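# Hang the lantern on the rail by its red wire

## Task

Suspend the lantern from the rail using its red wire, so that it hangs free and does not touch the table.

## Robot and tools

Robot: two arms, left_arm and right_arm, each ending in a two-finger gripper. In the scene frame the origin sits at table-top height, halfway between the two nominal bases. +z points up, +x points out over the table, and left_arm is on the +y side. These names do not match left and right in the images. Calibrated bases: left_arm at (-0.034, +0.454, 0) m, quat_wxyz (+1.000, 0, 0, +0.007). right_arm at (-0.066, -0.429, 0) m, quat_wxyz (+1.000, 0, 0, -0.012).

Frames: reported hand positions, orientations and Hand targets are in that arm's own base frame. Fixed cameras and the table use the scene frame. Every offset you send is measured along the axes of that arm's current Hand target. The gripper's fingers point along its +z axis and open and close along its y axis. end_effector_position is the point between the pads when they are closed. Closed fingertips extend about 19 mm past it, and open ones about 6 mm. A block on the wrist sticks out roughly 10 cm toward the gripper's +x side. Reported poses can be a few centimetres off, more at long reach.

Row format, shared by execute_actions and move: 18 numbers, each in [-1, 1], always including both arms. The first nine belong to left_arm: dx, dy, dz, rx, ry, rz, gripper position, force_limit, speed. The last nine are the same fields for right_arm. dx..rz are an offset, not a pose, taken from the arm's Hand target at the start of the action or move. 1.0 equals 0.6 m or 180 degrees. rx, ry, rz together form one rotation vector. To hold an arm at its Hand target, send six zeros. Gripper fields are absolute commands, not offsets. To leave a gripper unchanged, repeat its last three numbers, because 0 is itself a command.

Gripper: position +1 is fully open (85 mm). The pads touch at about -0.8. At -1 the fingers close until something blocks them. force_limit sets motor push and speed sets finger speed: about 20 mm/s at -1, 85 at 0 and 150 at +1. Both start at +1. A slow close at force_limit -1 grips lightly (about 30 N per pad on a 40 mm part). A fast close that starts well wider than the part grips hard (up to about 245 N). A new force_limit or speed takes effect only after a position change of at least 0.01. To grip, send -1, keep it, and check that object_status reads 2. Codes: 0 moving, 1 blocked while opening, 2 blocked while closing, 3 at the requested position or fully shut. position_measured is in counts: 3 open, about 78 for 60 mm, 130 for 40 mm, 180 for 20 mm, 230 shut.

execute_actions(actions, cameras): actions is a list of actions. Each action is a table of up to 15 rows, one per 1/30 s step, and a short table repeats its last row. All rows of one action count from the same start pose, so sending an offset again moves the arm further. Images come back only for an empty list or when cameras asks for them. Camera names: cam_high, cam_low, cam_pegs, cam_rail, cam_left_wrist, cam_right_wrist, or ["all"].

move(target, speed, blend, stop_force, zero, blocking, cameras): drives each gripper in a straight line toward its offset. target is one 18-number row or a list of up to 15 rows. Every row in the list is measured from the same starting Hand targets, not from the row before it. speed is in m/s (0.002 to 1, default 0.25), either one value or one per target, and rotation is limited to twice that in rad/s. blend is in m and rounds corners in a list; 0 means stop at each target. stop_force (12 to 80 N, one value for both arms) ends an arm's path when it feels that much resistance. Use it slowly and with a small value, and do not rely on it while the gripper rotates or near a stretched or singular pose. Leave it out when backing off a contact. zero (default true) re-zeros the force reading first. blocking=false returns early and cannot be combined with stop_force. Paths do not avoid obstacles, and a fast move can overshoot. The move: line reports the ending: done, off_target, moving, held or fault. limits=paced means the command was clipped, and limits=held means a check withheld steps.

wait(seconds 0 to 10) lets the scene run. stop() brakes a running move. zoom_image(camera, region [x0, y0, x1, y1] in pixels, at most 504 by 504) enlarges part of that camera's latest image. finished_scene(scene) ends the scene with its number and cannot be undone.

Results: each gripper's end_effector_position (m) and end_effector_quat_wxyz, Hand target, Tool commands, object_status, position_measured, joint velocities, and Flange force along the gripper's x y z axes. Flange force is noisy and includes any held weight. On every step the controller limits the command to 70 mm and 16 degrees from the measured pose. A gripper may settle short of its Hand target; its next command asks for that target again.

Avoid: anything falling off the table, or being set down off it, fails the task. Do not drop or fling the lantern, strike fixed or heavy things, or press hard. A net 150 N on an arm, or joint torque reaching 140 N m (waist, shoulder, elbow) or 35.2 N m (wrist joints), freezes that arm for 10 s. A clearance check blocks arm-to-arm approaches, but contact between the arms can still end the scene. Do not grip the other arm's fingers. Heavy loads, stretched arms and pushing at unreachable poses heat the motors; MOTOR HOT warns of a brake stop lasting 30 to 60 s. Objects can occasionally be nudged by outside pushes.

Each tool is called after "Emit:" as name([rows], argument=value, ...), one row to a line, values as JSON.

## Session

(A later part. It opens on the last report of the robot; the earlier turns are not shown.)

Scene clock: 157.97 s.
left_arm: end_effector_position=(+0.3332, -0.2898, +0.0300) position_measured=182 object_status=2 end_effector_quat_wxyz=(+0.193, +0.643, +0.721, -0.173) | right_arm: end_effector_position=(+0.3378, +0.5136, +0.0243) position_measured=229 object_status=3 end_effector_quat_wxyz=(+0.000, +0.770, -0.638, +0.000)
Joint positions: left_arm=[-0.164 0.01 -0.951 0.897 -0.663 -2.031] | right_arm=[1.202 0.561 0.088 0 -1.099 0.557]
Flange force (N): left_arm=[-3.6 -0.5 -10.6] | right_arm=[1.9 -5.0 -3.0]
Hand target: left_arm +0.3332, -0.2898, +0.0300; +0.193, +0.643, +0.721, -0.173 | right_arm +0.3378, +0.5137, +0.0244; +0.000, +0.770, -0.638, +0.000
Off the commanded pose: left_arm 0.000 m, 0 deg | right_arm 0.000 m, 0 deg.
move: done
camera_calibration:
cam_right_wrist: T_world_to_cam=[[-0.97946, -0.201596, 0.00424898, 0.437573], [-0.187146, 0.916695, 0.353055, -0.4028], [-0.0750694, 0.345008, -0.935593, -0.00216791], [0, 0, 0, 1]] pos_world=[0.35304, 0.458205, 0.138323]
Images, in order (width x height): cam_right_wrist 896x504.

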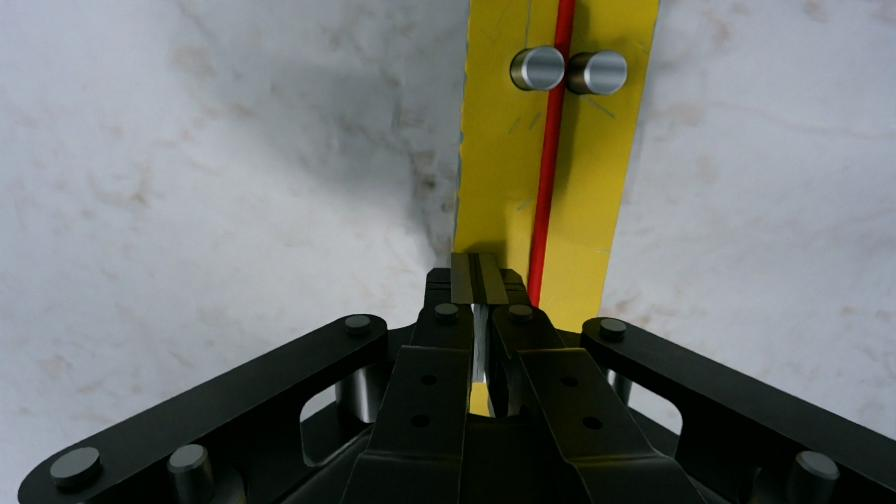

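Emit:
move([
  [0,0,0,0,0,0,-1,0,-1,0,0.0182,0,0,0,0,-0.8,0,0],
  [0,0,0,0,0,0,-1,0,-1,0.0003,0.0572,0,0,0,0,-0.8,0,0],
  [0,0,0,0,0,0,-1,0,-1,0.014,0.0929,0,0,0,0,-0.8,0,0],
  [0,0,0,0,0,0,-1,0,-1,0.039,0.1217,0.0053,0,0,0,-0.8,0,0],
  [0,0,0,0,0,0,-1,0,-1,0.049,0.1573,0.0053,0,0,0,-0.8,0,0],
], speed=0.04, blend=0.003, cameras=["cam_right_wrist","cam_pegs"])

Scene clock: 163.47 s.
left_arm: end_effector_position=(+0.3331, -0.2898, +0.0300) position_measured=182 object_status=2 end_effector_quat_wxyz=(+0.193, +0.643, +0.721, -0.173) | right_arm: end_effector_position=(+0.2506, +0.4672, +0.0212) position_measured=229 object_status=3 end_effector_quat_wxyz=(+0.000, +0.770, -0.638, +0.000)
Joint positions: left_arm=[-0.164 0.01 -0.951 0.897 -0.663 -2.031] | right_arm=[1.326 0.38 -0.19 0 -1 0.433]
Flange force (N): left_arm=[-4.7 -3.0 -4.6] | right_arm=[-1.9 -10.1 -8.3]
Hand target: left_arm +0.3332, -0.2898, +0.0300; +0.193, +0.643, +0.721, -0.173 | right_arm +0.2506, +0.4672, +0.0212; +0.000, +0.770, -0.638, +0.000
Off the commanded pose: left_arm 0.000 m, 0 deg | right_arm 0.000 m, 0 deg.
move: done
camera_calibration:
cam_right_wrist: T_world_to_cam=[[-0.979463, -0.201582, 0.00421116, 0.342706], [-0.187132, 0.916631, 0.353226, -0.375418], [-0.0750641, 0.345184, -0.935528, 0.00433875], [0, 0, 0, 1]] pos_world=[0.26574, 0.411705, 0.135223]
Images, in order (width x height): cam_pegs 896x504, cam_right_wrist 896x504.

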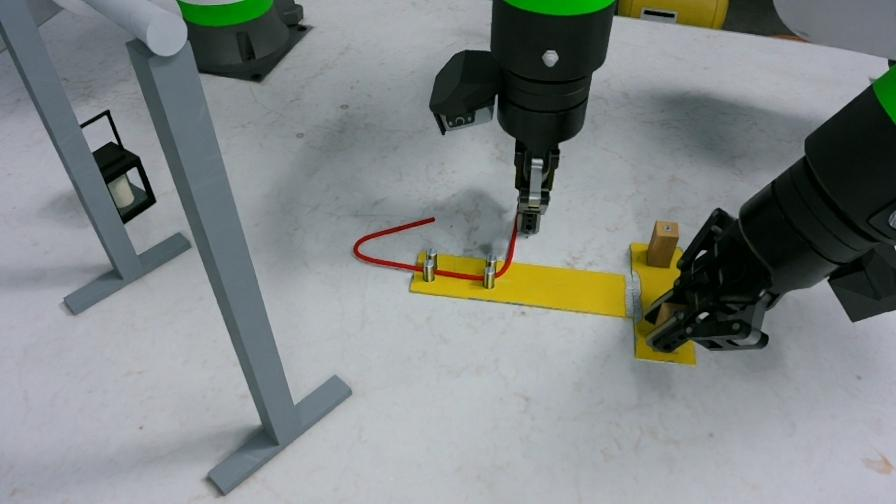

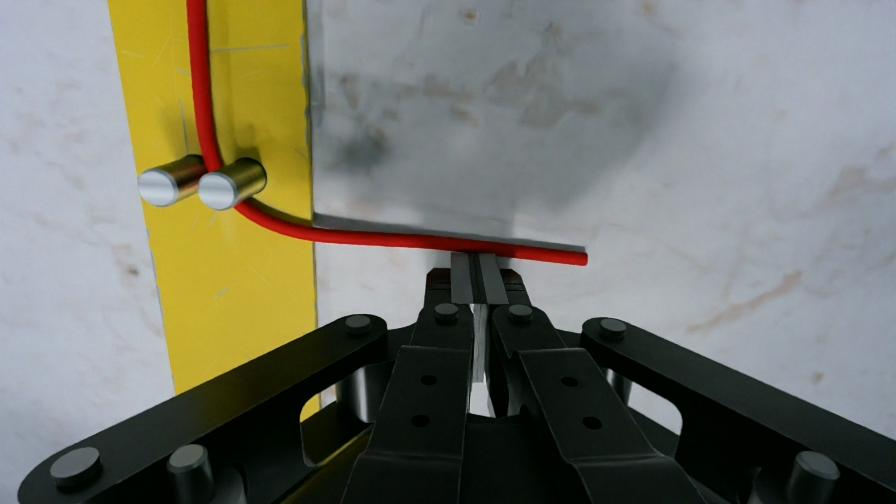

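Emit:
move([
  [0,0,0,0,0,0,-1,0,-1,0.0482,0.007,0,0,0,0,-0.8,0,0],
  [0,0,0,0,0,0,-1,0,-1,0.07,0.003,0,0,0,0,-0.8,0,0],
], speed=0.04, blend=0.003, cameras=["cam_right_wrist","cam_pegs"])

Scene clock: 166.93 s.
left_arm: end_effector_position=(+0.3332, -0.2898, +0.0300) position_measured=182 object_status=2 end_effector_quat_wxyz=(+0.193, +0.643, +0.721, -0.173) | right_arm: end_effector_position=(+0.2567, +0.4256, +0.0212) position_measured=229 object_status=3 end_effector_quat_wxyz=(+0.000, +0.770, -0.638, +0.000)
Joint positions: left_arm=[-0.164 0.01 -0.951 0.897 -0.663 -2.031] | right_arm=[1.293 0.308 -0.29 0 -0.973 0.466]
Flange force (N): left_arm=[-6.0 -1.9 -2.0] | right_arm=[-5.3 -6.0 -8.5]
Hand target: left_arm +0.3332, -0.2898, +0.0300; +0.193, +0.643, +0.721, -0.173 | right_arm +0.2567, +0.4256, +0.0212; +0.000, +0.770, -0.638, +0.000
Off the commanded pose: left_arm 0.000 m, 0 deg | right_arm 0.000 m, 0 deg.
move: done
camera_calibration:
cam_right_wrist: T_world_to_cam=[[-0.979446, -0.201663, 0.00409656, 0.340335], [-0.187256, 0.916646, 0.353124, -0.336101], [-0.0749671, 0.345098, -0.935568, 0.0191662], [0, 0, 0, 1]] pos_world=[0.27184, 0.370105, 0.135222]
Images, in order (width x height): cam_pegs 896x504, cam_right_wrist 896x504.

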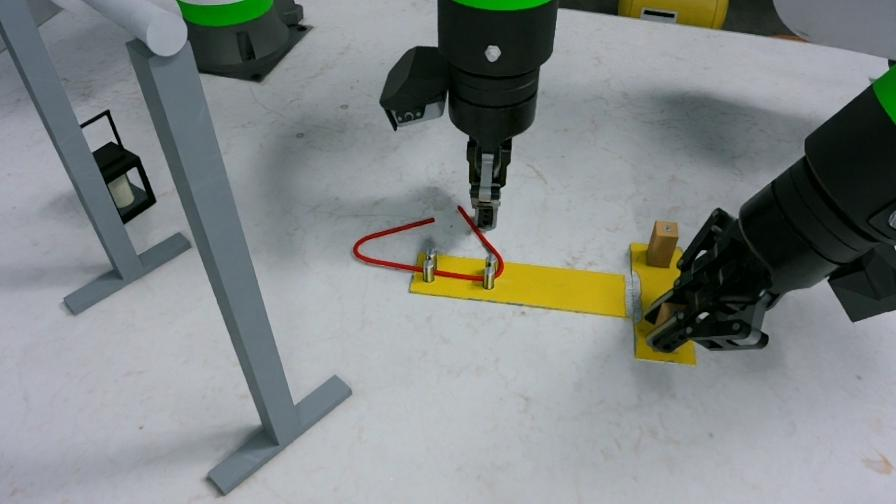

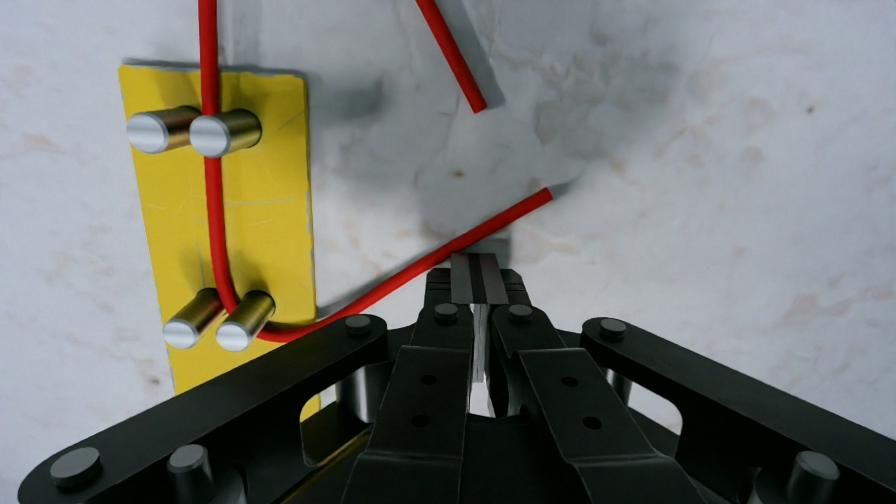

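Emit:
move([
  [0,0,0,0,0,0,-1,0,-1,-0.04,0,0,0,0,0,-0.8,0,0],
  [0,0,0,0,0,0,-1,0,-1,-0.1,0.02,-0.25,0,0,0,-0.8,0,0],
], speed=[0.06,0.2], cameras=["cam_right_wrist","cam_pegs"])

Scene clock: 172.80 s.
left_arm: end_effector_position=(+0.3332, -0.2898, +0.0300) position_measured=182 object_status=2 end_effector_quat_wxyz=(+0.193, +0.643, +0.721, -0.173) | right_arm: end_effector_position=(+0.2337, +0.4822, +0.1712) position_measured=229 object_status=3 end_effector_quat_wxyz=(+0.000, +0.770, -0.638, +0.000)
Joint positions: left_arm=[-0.164 0.01 -0.951 0.897 -0.663 -2.031] | right_arm=[1.364 0.25 0.018 0 -1.339 0.394]
Flange force (N): left_arm=[-3.7 0.9 -8.1] | right_arm=[2.3 -5.6 -2.9]
Hand target: left_arm +0.3332, -0.2898, +0.0300; +0.193, +0.643, +0.721, -0.173 | right_arm +0.2337, +0.4823, +0.1712; +0.000, +0.770, -0.638, +0.000
Off the commanded pose: left_arm 0.000 m, 0 deg | right_arm 0.000 m, 0 deg.
move: done
camera_calibration:
cam_right_wrist: T_world_to_cam=[[-0.979448, -0.201656, 0.00407757, 0.328728], [-0.187249, 0.916614, 0.353209, -0.44538], [-0.0749645, 0.345187, -0.935535, 0.138264], [0, 0, 0, 1]] pos_world=[0.24894, 0.426805, 0.285323]
Images, in order (width x height): cam_pegs 896x504, cam_right_wrist 896x504.

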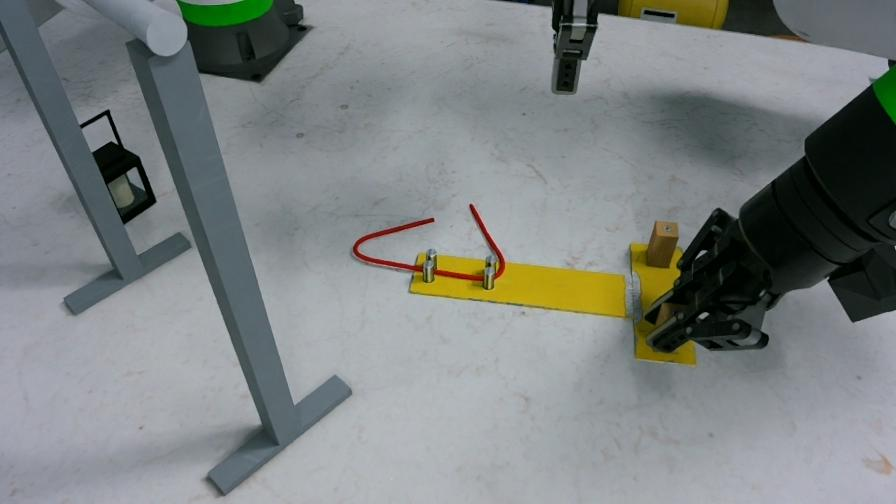

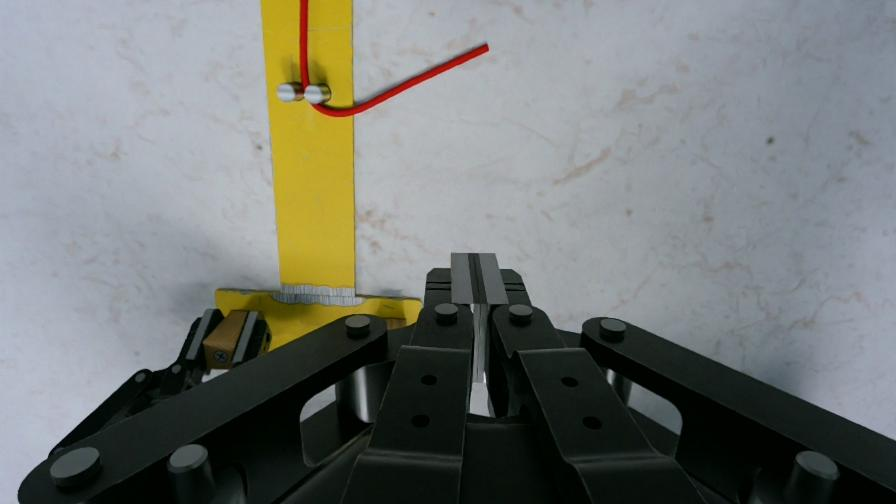

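Emit:
move(target=[0,0,0,0,0,0,0.1,0,-0.5,0.54,0.126,-0.3813,0,0,-0.45,-0.8,0,0], speed=0.25)

Emit:
move([
  [-0.0583,0,-0.101,0,0,0,0.1,0,-0.5,0,0,0,0,0,0,-0.8,0,0],
  [-0.3047,-0.0885,0.0605,0,0.1667,0,0.1,0,-0.5,0,0,0,0,0,0,-0.8,0,0],
], speed=0.2, blend=[0.02,0], cameras=["cam_left_wrist","cam_right_wrist"])

Scene clock: 188.03 s.
left_arm: end_effector_position=(+0.3332, -0.2898, +0.0300) position_measured=117 object_status=3 end_effector_quat_wxyz=(+0.193, +0.643, +0.721, -0.173) | right_arm: end_effector_position=(+0.2200, +0.1498, +0.4000) position_measured=229 object_status=3 end_effector_quat_wxyz=(+0.000, +1.000, +0.015, +0.000)
Joint positions: left_arm=[-0.164 0.01 -0.951 0.897 -0.663 -2.031] | right_arm=[1.108 -0.426 -0.059 0 -1.937 2.064]
Flange force (N): left_arm=[0.8 1.7 -0.6] | right_arm=[10.8 6.5 -3.3]
Hand target: left_arm +0.3332, -0.2898, +0.0300; +0.193, +0.643, +0.721, -0.173 | right_arm +0.2200, +0.1498, +0.4000; +0.000, +1.000, +0.015, +0.000
Off the commanded pose: left_arm 0.000 m, 0 deg | right_arm 0.000 m, 0 deg.
move: done

Scene clock: 190.17 s.
left_arm: end_effector_position=(+0.3004, -0.4711, +0.0900) position_measured=117 object_status=3 end_effector_quat_wxyz=(-0.001, +0.666, +0.746, +0.000) | right_arm: end_effector_position=(+0.2200, +0.1498, +0.4000) position_measured=229 object_status=3 end_effector_quat_wxyz=(+0.000, +1.000, +0.015, +0.000)
Joint positions: left_arm=[-0.768 0.366 -0.029 0.001 -1.177 -0.69] | right_arm=[1.108 -0.425 -0.059 0 -1.937 2.064]
Flange force (N): left_arm=[0.4 1.8 0.7] | right_arm=[10.3 6.3 -2.7]
Hand target: left_arm +0.3004, -0.4712, +0.0900; -0.001, +0.666, +0.746, +0.000 | right_arm +0.2200, +0.1498, +0.4000; +0.000, +1.000, +0.015, +0.000
Off the commanded pose: left_arm 0.000 m, 0 deg | right_arm 0.000 m, 0 deg.
move: done
camera_calibration:
cam_left_wrist: T_world_to_cam=[[0.991707, 0.127879, 0.0128405, -0.232965], [0.116927, -0.939192, 0.322871, -0.484446], [0.0533482, -0.318692, -0.946356, 0.0509831], [0, 0, 0, 1]] pos_world=[0.284958, -0.408949, 0.207653]
cam_right_wrist: T_world_to_cam=[[0.0459675, -0.998936, 0.00376758, 0.141284], [-0.934592, -0.0416743, 0.353271, 0.0839643], [-0.352739, -0.0197602, -0.935513, 0.58173], [0, 0, 0, 1]] pos_world=[0.277176, 0.156128, 0.514021]
Images, in order (width x height): cam_left_wrist 896x504, cam_right_wrist 896x504.

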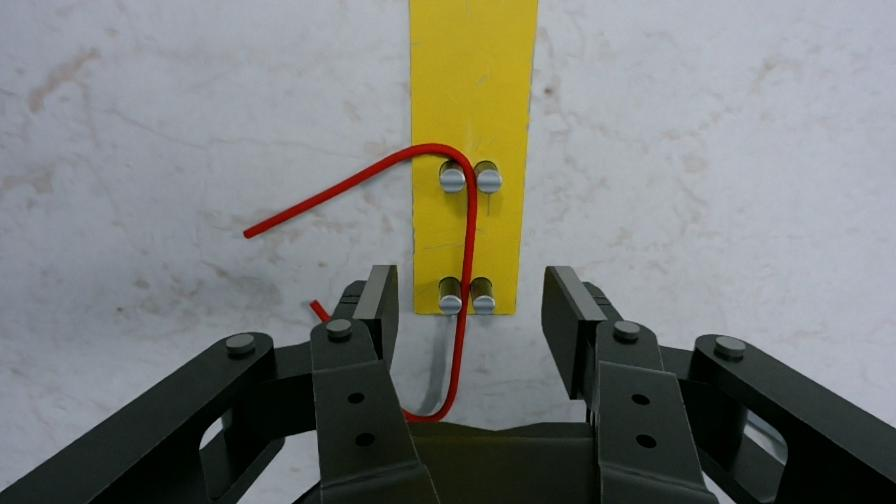

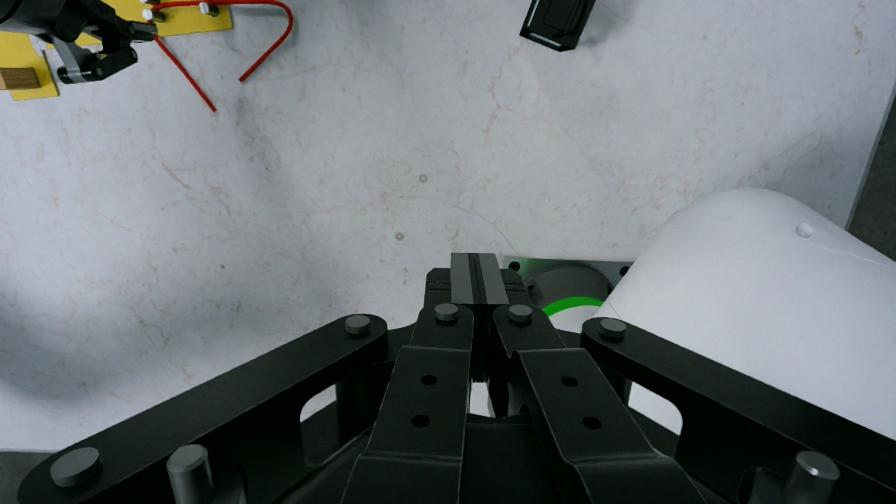

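Emit:
move(target=[0,0.0055,0.0895,0,0,0.024,-0.5,0,-0.5,0,0,0,0,0,0,-0.8,0,-1], speed=0.1, cameras=["cam_left_wrist"])

Scene clock: 195.63 s.
left_arm: end_effector_position=(+0.3036, -0.4708, +0.0363) position_measured=192 object_status=0 end_effector_quat_wxyz=(-0.001, +0.694, +0.720, +0.000) | right_arm: end_effector_position=(+0.2200, +0.1498, +0.4000) position_measured=229 object_status=3 end_effector_quat_wxyz=(+0.000, +1.000, +0.015, +0.000)
Joint positions: left_arm=[-0.763 0.427 -0.083 0.001 -1.063 -0.77] | right_arm=[1.108 -0.425 -0.059 0 -1.937 2.064]
Flange force (N): left_arm=[-0.3 1.6 0.6] | right_arm=[10.8 6.5 -3.2]
Hand target: left_arm +0.3036, -0.4708, +0.0363; -0.001, +0.694, +0.720, +0.000 | right_arm +0.2200, +0.1498, +0.4000; +0.000, +1.000, +0.015, +0.000
Off the commanded pose: left_arm 0.000 m, 0 deg | right_arm 0.000 m, 0 deg.
move: done
camera_calibration:
cam_left_wrist: T_world_to_cam=[[0.998524, 0.0527411, 0.0129336, -0.272958], [0.0457485, -0.945323, 0.322912, -0.448413], [0.0292571, -0.321844, -0.946341, 0.00583784], [0, 0, 0, 1]] pos_world=[0.292899, -0.40762, 0.153853]
Images, in order (width x height): cam_left_wrist 896x504.

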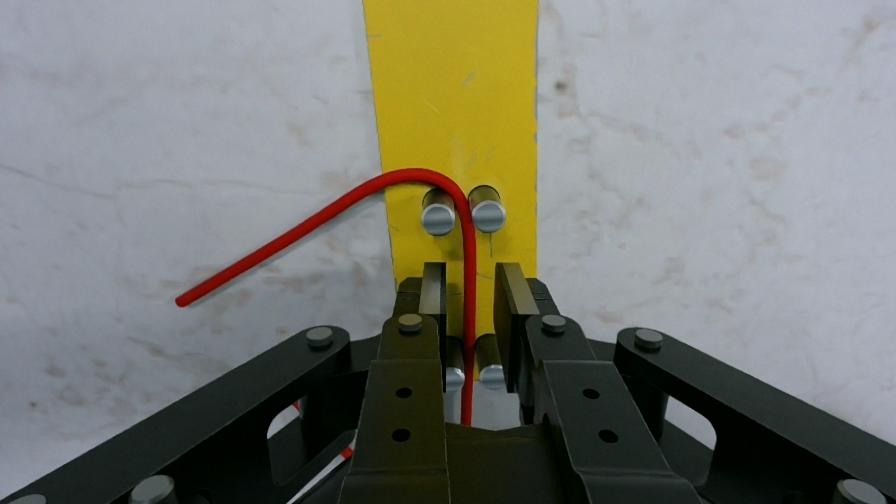

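Emit:
move(target=[0,0,0.04,0,0,0,-0.5,0,-0.5,0,0,0,0,0,0,-0.8,0,-1], speed=0.01, stop_force=12)

Emit:
move(target=[0,0,-0.003,0,0,0,-0.5,0,-0.5,0,0,0,0,0,0,-0.8,0,-1], speed=0.05)

Emit:
move(target=[0,0,0,0,0,0,-1,0.3,-1,0,0,0,0,0,0,-0.8,0,-1])

Emit:
move(target=[0,0,-0.0833,0,0,0,-1,0.3,-1,0,0,0,0,0,0,-0.8,0,-1], speed=0.05, cameras=["cam_left_wrist","cam_pegs"])

Scene clock: 201.83 s.
left_arm: end_effector_position=(+0.3036, -0.4708, +0.0214) position_measured=192 object_status=3 end_effector_quat_wxyz=(-0.001, +0.694, +0.720, +0.000) | right_arm: end_effector_position=(+0.2200, +0.1498, +0.4000) position_measured=229 object_status=3 end_effector_quat_wxyz=(+0.000, +1.000, +0.015, +0.000)
Joint positions: left_arm=[-0.763 0.445 -0.096 0.001 -1.031 -0.77] | right_arm=[1.108 -0.425 -0.059 0 -1.937 2.064]
Flange force (N): left_arm=[8.5 -0.6 -28.6] | right_arm=[10.6 6.2 -3.2]
Hand target: left_arm +0.3036, -0.4708, +0.0214; -0.001, +0.694, +0.720, +0.000 (not the last commanded pose) | right_arm +0.2200, +0.1498, +0.4000; +0.000, +1.000, +0.015, +0.000
Off the commanded pose: left_arm 0.009 m, 0 deg | right_arm 0.000 m, 0 deg.
move: contact (left_arm)

Scene clock: 202.53 s.
left_arm: end_effector_position=(+0.3036, -0.4708, +0.0232) position_measured=192 object_status=3 end_effector_quat_wxyz=(-0.001, +0.694, +0.720, +0.000) | right_arm: end_effector_position=(+0.2200, +0.1498, +0.4000) position_measured=229 object_status=3 end_effector_quat_wxyz=(+0.000, +1.000, +0.015, +0.000)
Joint positions: left_arm=[-0.763 0.443 -0.094 0.001 -1.035 -0.77] | right_arm=[1.108 -0.425 -0.059 0 -1.937 2.064]
Flange force (N): left_arm=[-0.6 1.7 1.3] | right_arm=[11.2 6.4 -3.1]
Hand target: left_arm +0.3036, -0.4708, +0.0232; -0.001, +0.694, +0.720, +0.000 | right_arm +0.2200, +0.1498, +0.4000; +0.000, +1.000, +0.015, +0.000
Off the commanded pose: left_arm 0.000 m, 0 deg | right_arm 0.000 m, 0 deg.
move: done

Scene clock: 203.73 s.
left_arm: end_effector_position=(+0.3036, -0.4708, +0.0233) position_measured=227 object_status=0 end_effector_quat_wxyz=(-0.001, +0.694, +0.720, +0.000) | right_arm: end_effector_position=(+0.2200, +0.1498, +0.4000) position_measured=229 object_status=3 end_effector_quat_wxyz=(+0.000, +1.000, +0.015, +0.000)
Joint positions: left_arm=[-0.763 0.443 -0.094 0.001 -1.035 -0.77] | right_arm=[1.108 -0.425 -0.059 0 -1.937 2.064]
Flange force (N): left_arm=[-0.6 1.0 -0.7] | right_arm=[11.2 6.4 -3.1]
Hand target: left_arm +0.3036, -0.4708, +0.0232; -0.001, +0.694, +0.720, +0.000 | right_arm +0.2200, +0.1498, +0.4000; +0.000, +1.000, +0.015, +0.000
Off the commanded pose: left_arm 0.000 m, 0 deg | right_arm 0.000 m, 0 deg.
move: done

Scene clock: 205.00 s.
left_arm: end_effector_position=(+0.3037, -0.4708, +0.0733) position_measured=227 object_status=2 end_effector_quat_wxyz=(+0.000, +0.694, +0.720, +0.000) | right_arm: end_effector_position=(+0.2200, +0.1498, +0.4000) position_measured=229 object_status=3 end_effector_quat_wxyz=(+0.000, +1.000, +0.015, +0.000)
Joint positions: left_arm=[-0.763 0.386 -0.044 0.001 -1.142 -0.77] | right_arm=[1.108 -0.425 -0.059 0 -1.937 2.064]
Flange force (N): left_arm=[-0.4 1.7 3.3] | right_arm=[10.9 6.5 -3.1]
Hand target: left_arm +0.3037, -0.4708, +0.0732; -0.001, +0.694, +0.720, +0.000 | right_arm +0.2200, +0.1498, +0.4000; +0.000, +1.000, +0.015, +0.000
Off the commanded pose: left_arm 0.000 m, 0 deg | right_arm 0.000 m, 0 deg.
move: done
camera_calibration:
cam_left_wrist: T_world_to_cam=[[0.99852, 0.0528397, 0.0128927, -0.273387], [0.0458512, -0.945276, 0.323033, -0.460395], [0.0292562, -0.321964, -0.9463, 0.0407957], [0, 0, 0, 1]] pos_world=[0.292899, -0.40762, 0.190853]
Images, in order (width x height): cam_pegs 896x504, cam_left_wrist 896x504.

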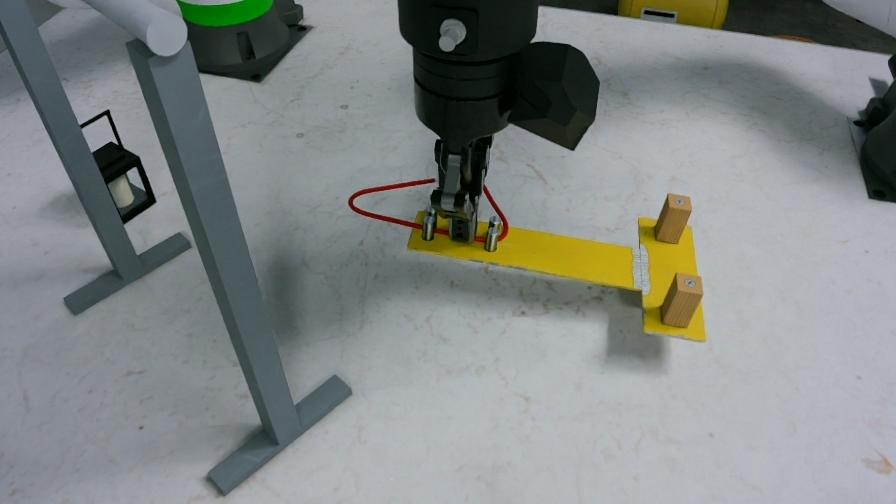

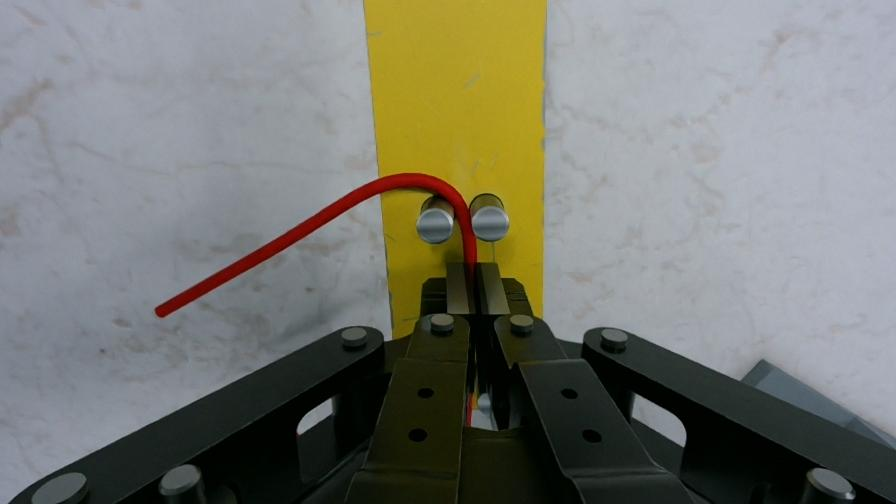

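Emit:
move(target=[0,0,0.083,0,0,0,-1,0.3,-1,0,0,0,0,0,0,-0.8,0,-1], speed=0.03, cameras=["cam_pegs","cam_rail","cam_left_wrist","cam_right_wrist"])

Scene clock: 212.83 s.
left_arm: end_effector_position=(+0.3036, -0.4708, +0.0234) position_measured=227 object_status=2 end_effector_quat_wxyz=(-0.001, +0.694, +0.720, +0.000) | right_arm: end_effector_position=(+0.2200, +0.1498, +0.4000) position_measured=229 object_status=3 end_effector_quat_wxyz=(+0.000, +1.000, +0.015, +0.000)
Joint positions: left_arm=[-0.763 0.442 -0.094 0.001 -1.035 -0.77] | right_arm=[1.108 -0.425 -0.059 0 -1.937 2.064]
Flange force (N): left_arm=[0.7 1.2 1.4] | right_arm=[11.2 6.5 -3.1]
Hand target: left_arm +0.3036, -0.4708, +0.0234; -0.001, +0.694, +0.720, +0.000 | right_arm +0.2200, +0.1498, +0.4000; +0.000, +1.000, +0.015, +0.000
Off the commanded pose: left_arm 0.000 m, 0 deg | right_arm 0.000 m, 0 deg.
move: done
camera_calibration:
cam_left_wrist: T_world_to_cam=[[0.99852, 0.0528396, 0.0128977, -0.272746], [0.0458533, -0.945318, 0.322912, -0.444309], [0.0292549, -0.321843, -0.946341, -0.00627425], [0, 0, 0, 1]] pos_world=[0.292899, -0.40762, 0.141053]
cam_right_wrist: T_world_to_cam=[[0.0459675, -0.998936, 0.00376758, 0.141284], [-0.934592, -0.0416743, 0.353271, 0.0839643], [-0.352739, -0.0197602, -0.935513, 0.58173], [0, 0, 0, 1]] pos_world=[0.277176, 0.156128, 0.514021]
Images, in order (width x height): cam_pegs 896x504, cam_rail 896x504, cam_left_wrist 896x504, cam_right_wrist 896x504.

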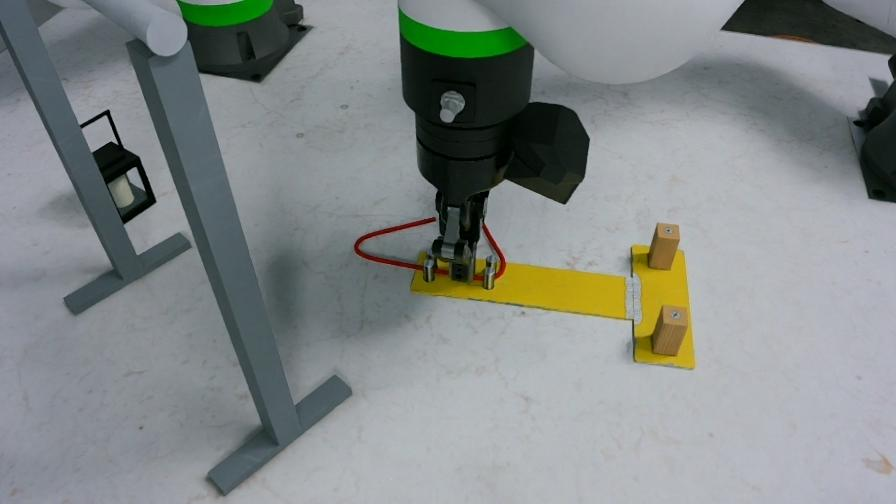

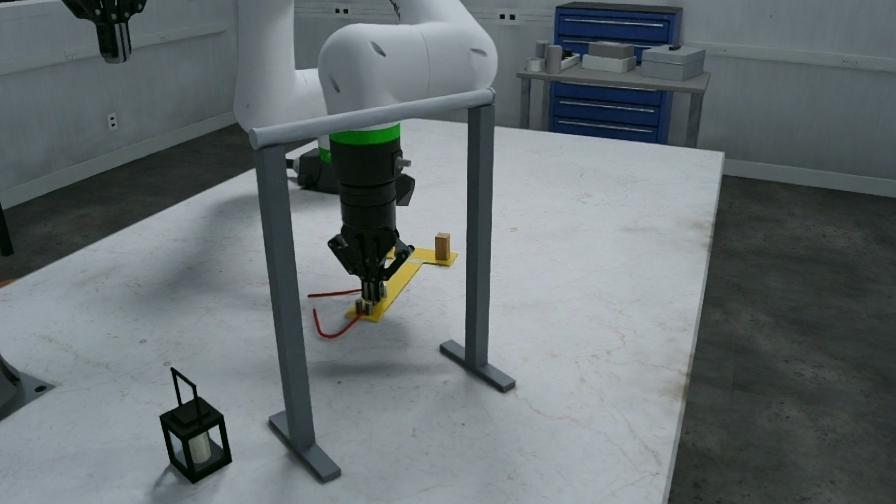

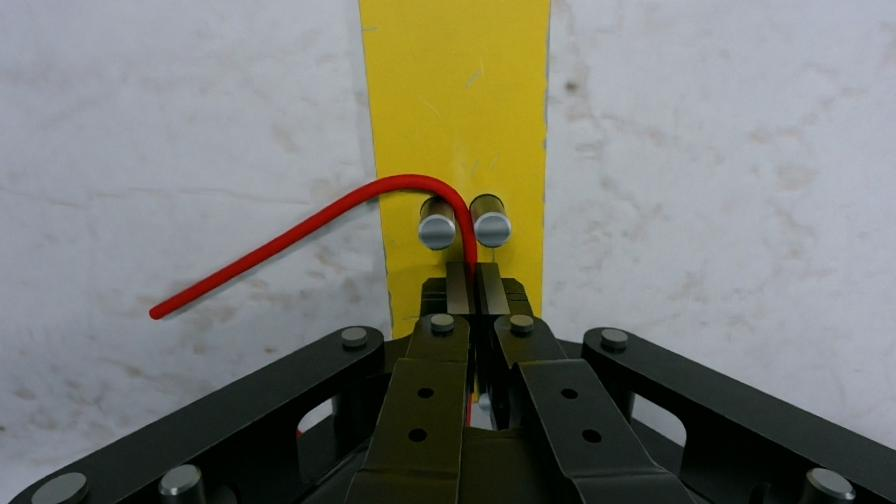

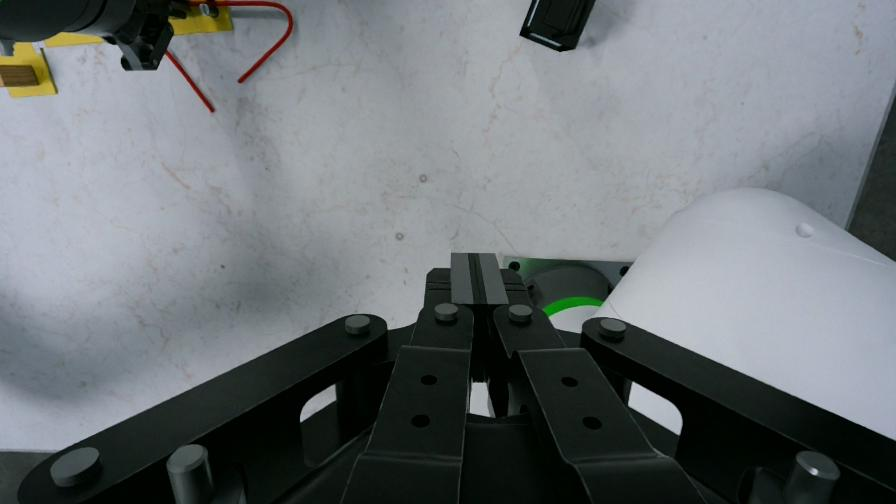

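Emit:
move(target=[0.0133,0,0,0,0,0,-1,0.3,-1,0,0,0,0,0,0,-0.8,0,-1], speed=0.03, cameras=["cam_pegs","cam_left_wrist"])

Emit:
zoom_image(camera="cam_pegs", region=[340, 200, 700, 380])

Scene clock: 215.93 s.
left_arm: end_effector_position=(+0.3033, -0.4628, +0.0234) position_measured=227 object_status=2 end_effector_quat_wxyz=(-0.001, +0.694, +0.720, +0.000) | right_arm: end_effector_position=(+0.2200, +0.1498, +0.4000) position_measured=229 object_status=3 end_effector_quat_wxyz=(+0.000, +1.000, +0.015, +0.000)
Joint positions: left_arm=[-0.753 0.428 -0.116 0.001 -1.028 -0.78] | right_arm=[1.108 -0.425 -0.059 0 -1.937 2.064]
Flange force (N): left_arm=[-1.2 1.4 0.8] | right_arm=[11.7 6.5 -3.0]
Hand target: left_arm +0.3033, -0.4628, +0.0234; -0.001, +0.694, +0.720, +0.000 | right_arm +0.2200, +0.1498, +0.4000; +0.000, +1.000, +0.015, +0.000
Off the commanded pose: left_arm 0.000 m, 0 deg | right_arm 0.000 m, 0 deg.
move: done
camera_calibration:
cam_left_wrist: T_world_to_cam=[[0.99852, 0.0528396, 0.0128977, -0.272869], [0.0458533, -0.945318, 0.322912, -0.436733], [0.0292549, -0.321843, -0.946341, -0.00369074], [0, 0, 0, 1]] pos_world=[0.292599, -0.39962, 0.141053]
Images, in order (width x height): cam_pegs 896x504, cam_left_wrist 896x504.

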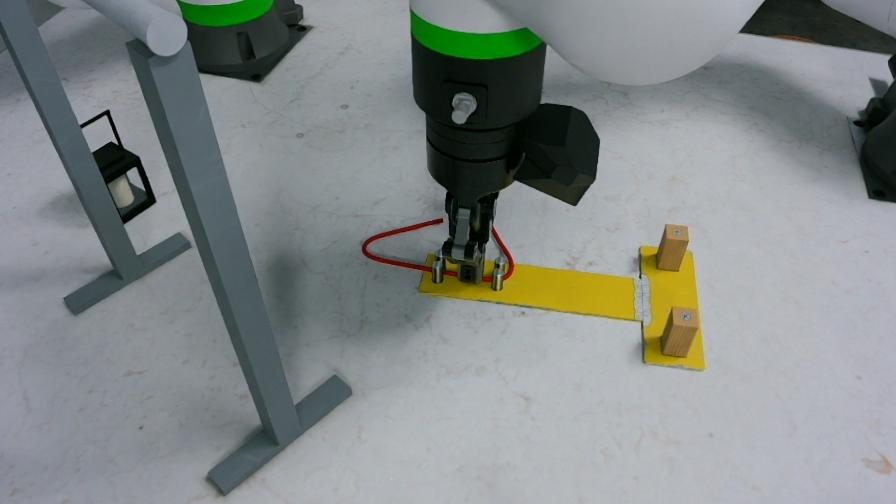

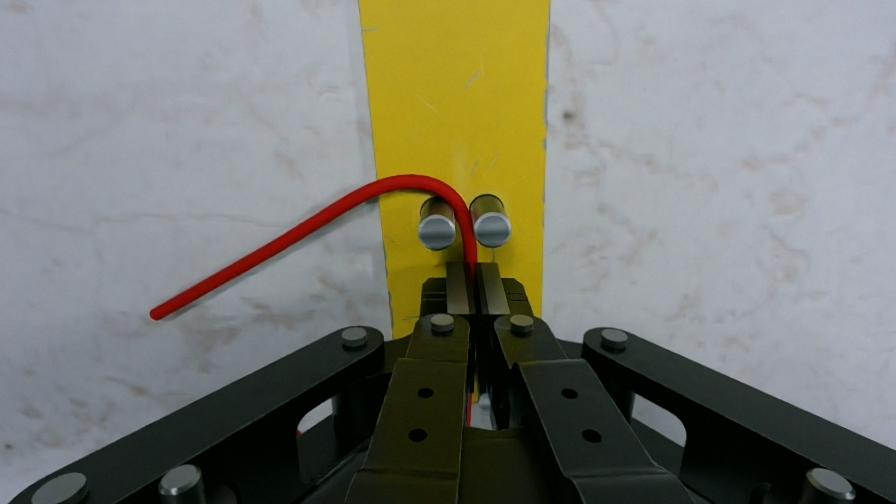

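Scaled by 1.400.

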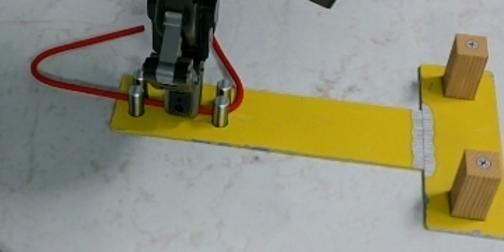

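Emit:
move(target=[0,0,0,0,0,0,0.1,0,-1,0,0,0,0,0,0,-0.8,0,-1])

Emit:
move([
  [0,0,-0.1333,0,0,0,0.1,0,-1,0,0,0,0,0,0,-0.8,0,-1],
  [0.3746,0.0534,-0.141,-0.0062,-0.1665,-0.0233,0.1,0,-1,0,0,0,0,0,0,-0.8,0,-1],
], speed=0.2, blend=[0.02,0], cameras=["cam_left_wrist","cam_right_wrist","cam_pegs"])

Scene clock: 244.80 s.
left_arm: end_effector_position=(+0.3033, -0.4628, +0.0234) position_measured=117 object_status=0 end_effector_quat_wxyz=(-0.001, +0.694, +0.720, +0.000) | right_arm: end_effector_position=(+0.2200, +0.1498, +0.4000) position_measured=229 object_status=3 end_effector_quat_wxyz=(+0.000, +1.000, +0.015, +0.000)
Joint positions: left_arm=[-0.753 0.428 -0.116 0.001 -1.028 -0.78] | right_arm=[1.108 -0.425 -0.059 0 -1.937 2.064]
Flange force (N): left_arm=[-0.7 1.7 1.0] | right_arm=[11.0 6.6 -3.0]
Hand target: left_arm +0.3033, -0.4628, +0.0234; -0.001, +0.694, +0.720, +0.000 | right_arm +0.2200, +0.1498, +0.4000; +0.000, +1.000, +0.015, +0.000
Off the commanded pose: left_arm 0.000 m, 0 deg | right_arm 0.000 m, 0 deg.
move: done

Scene clock: 247.07 s.
left_arm: end_effector_position=(+0.3269, -0.2370, +0.1080) position_measured=117 object_status=3 end_effector_quat_wxyz=(+0.192, +0.643, +0.721, -0.173) | right_arm: end_effector_position=(+0.2200, +0.1498, +0.4000) position_measured=229 object_status=3 end_effector_quat_wxyz=(+0.000, +1.000, +0.015, +0.000)
Joint positions: left_arm=[0.072 -0.199 -0.876 0.645 -0.98 -1.92] | right_arm=[1.108 -0.425 -0.059 0 -1.937 2.064]
Flange force (N): left_arm=[2.0 0.0 -1.3] | right_arm=[10.7 6.6 -3.1]
Hand target: left_arm +0.3270, -0.2370, +0.1080; +0.192, +0.643, +0.721, -0.173 | right_arm +0.2200, +0.1498, +0.4000; +0.000, +1.000, +0.015, +0.000
Off the commanded pose: left_arm 0.000 m, 0 deg | right_arm 0.000 m, 0 deg.
move: done
camera_calibration:
cam_left_wrist: T_world_to_cam=[[0.991181, 0.132475, 0.00338502, -0.287122], [0.0847102, -0.653034, 0.752576, -0.241567], [0.101908, -0.745652, -0.658497, -0.00692821], [0, 0, 0, 1]] pos_world=[0.305759, -0.124881, 0.178207]
cam_right_wrist: T_world_to_cam=[[0.0459675, -0.998936, 0.00376758, 0.141284], [-0.934592, -0.0416743, 0.353271, 0.0839643], [-0.352739, -0.0197602, -0.935513, 0.58173], [0, 0, 0, 1]] pos_world=[0.277176, 0.156128, 0.514021]
Images, in order (width x height): cam_pegs 896x504, cam_left_wrist 896x504, cam_right_wrist 896x504.

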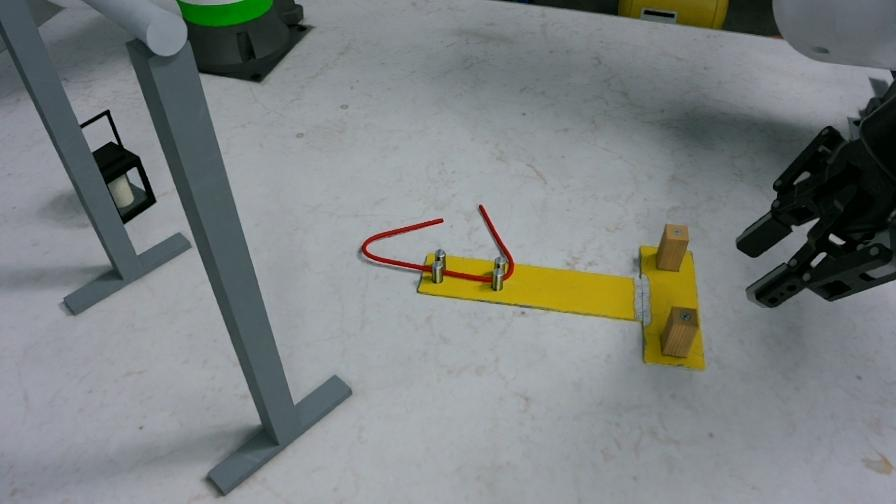

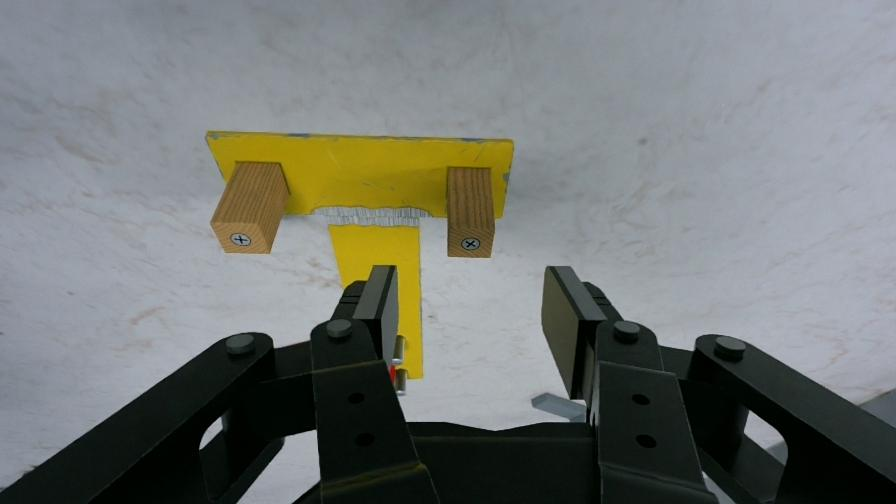

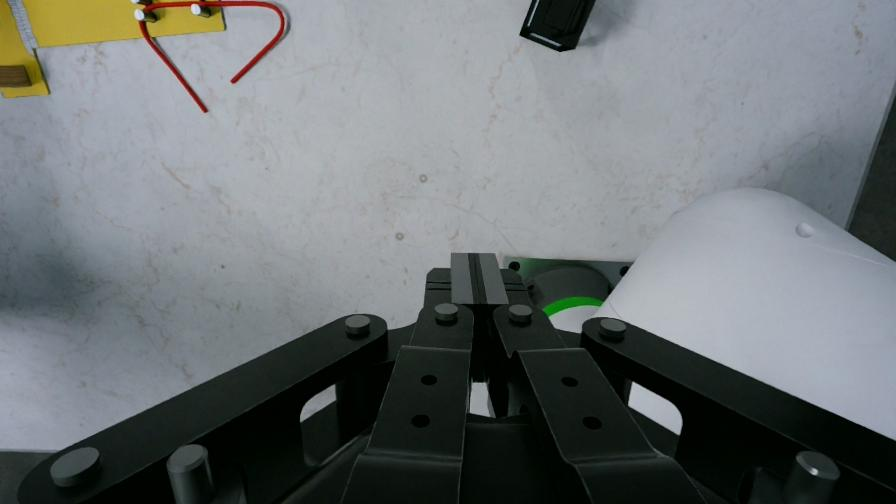

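Emit:
move(target=[0,0,0.1503,0,0,0,0.1,0,-1,0.2031,-0.4611,0.5167,0,0,0.489,-0.4,0,-1], speed=0.2)

Emit:
move(target=[0,0,0,0,0,0,-1,0,-1,0,0,0,0,0,0,-0.4,0,-1], cameras=["cam_left_wrist","cam_right_wrist","cam_pegs"])

Scene clock: 257.60 s.
left_arm: end_effector_position=(+0.3319, -0.2818, +0.0299) position_measured=117 object_status=3 end_effector_quat_wxyz=(+0.192, +0.643, +0.721, -0.173) | right_arm: end_effector_position=(+0.3332, +0.4301, +0.0900) position_measured=179 object_status=3 end_effector_quat_wxyz=(+0.000, +0.730, -0.684, +0.000)
Joint positions: left_arm=[-0.137 0 -0.96 0.884 -0.677 -2.045] | right_arm=[1.153 0.332 -0.075 0 -1.164 0.483]
Flange force (N): left_arm=[1.1 1.7 -1.1] | right_arm=[1.8 -5.9 -3.3]
Hand target: left_arm +0.3319, -0.2818, +0.0299; +0.192, +0.643, +0.721, -0.173 | right_arm +0.3332, +0.4301, +0.0899; +0.000, +0.730, -0.684, +0.000
Off the commanded pose: left_arm 0.000 m, 0 deg | right_arm 0.000 m, 0 deg.
move: done

Scene clock: 259.20 s.
left_arm: end_effector_position=(+0.3319, -0.2818, +0.0299) position_measured=182 object_status=0 end_effector_quat_wxyz=(+0.192, +0.643, +0.721, -0.173) | right_arm: end_effector_position=(+0.3332, +0.4301, +0.0899) position_measured=179 object_status=3 end_effector_quat_wxyz=(+0.000, +0.730, -0.684, +0.000)
Joint positions: left_arm=[-0.137 0 -0.96 0.884 -0.676 -2.045] | right_arm=[1.153 0.332 -0.075 0 -1.164 0.483]
Flange force (N): left_arm=[1.9 -2.9 -23.0] | right_arm=[1.6 -5.9 -3.2]
Hand target: left_arm +0.3319, -0.2818, +0.0299; +0.192, +0.643, +0.721, -0.173 | right_arm +0.3332, +0.4301, +0.0899; +0.000, +0.730, -0.684, +0.000
Off the commanded pose: left_arm 0.000 m, 0 deg | right_arm 0.000 m, 0 deg.
move: done
camera_calibration:
cam_left_wrist: T_world_to_cam=[[0.991181, 0.132475, 0.00338502, -0.285878], [0.0847102, -0.653034, 0.752576, -0.212395], [0.101908, -0.745652, -0.658497, -0.0923374], [0, 0, 0, 1]] pos_world=[0.310759, -0.169681, 0.100007]
cam_right_wrist: T_world_to_cam=[[-0.99675, -0.0804534, 0.00416405, 0.369604], [-0.0738047, 0.932655, 0.353139, -0.394974], [-0.0322948, 0.351683, -0.935562, 0.0706325], [0, 0, 0, 1]] pos_world=[0.341533, 0.373271, 0.204023]
Images, in order (width x height): cam_pegs 896x504, cam_left_wrist 896x504, cam_right_wrist 896x504.

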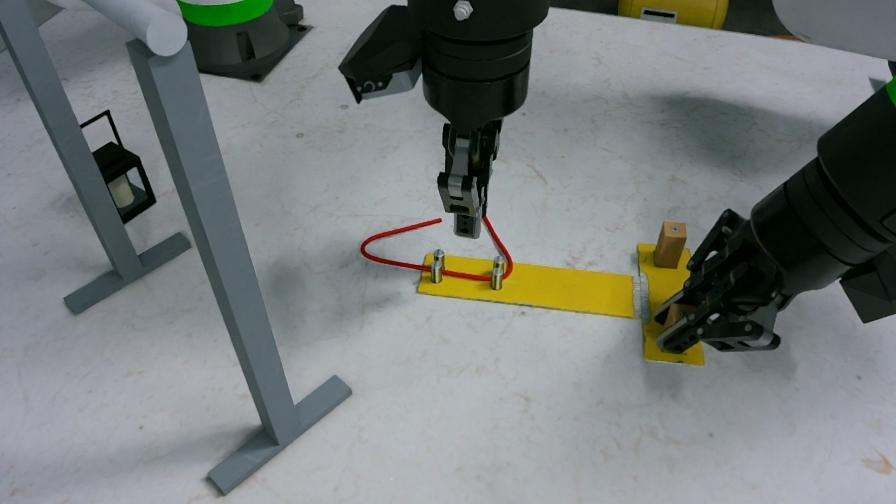

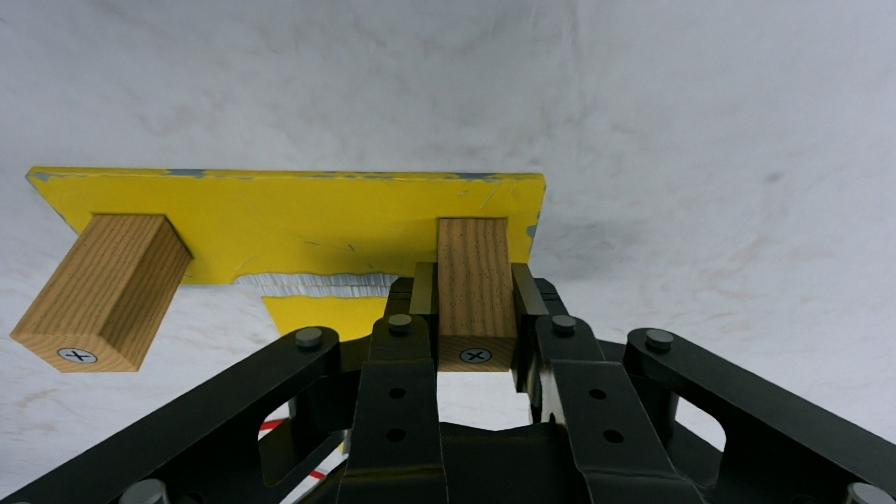

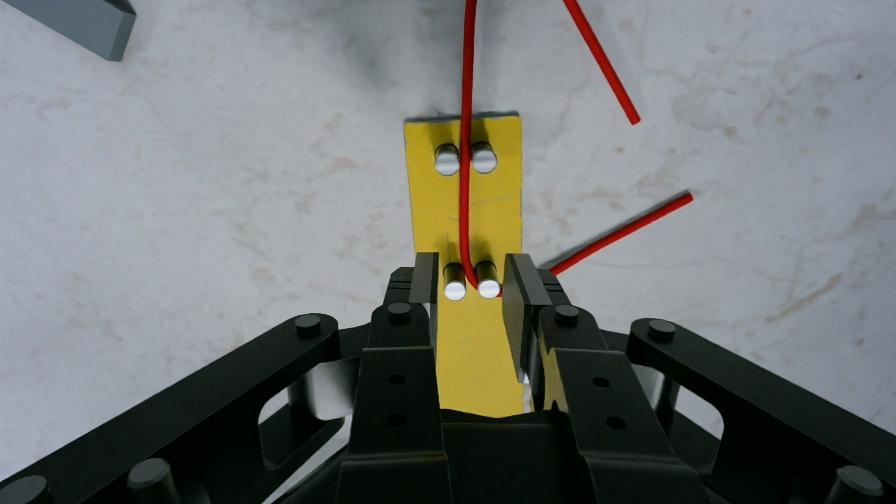

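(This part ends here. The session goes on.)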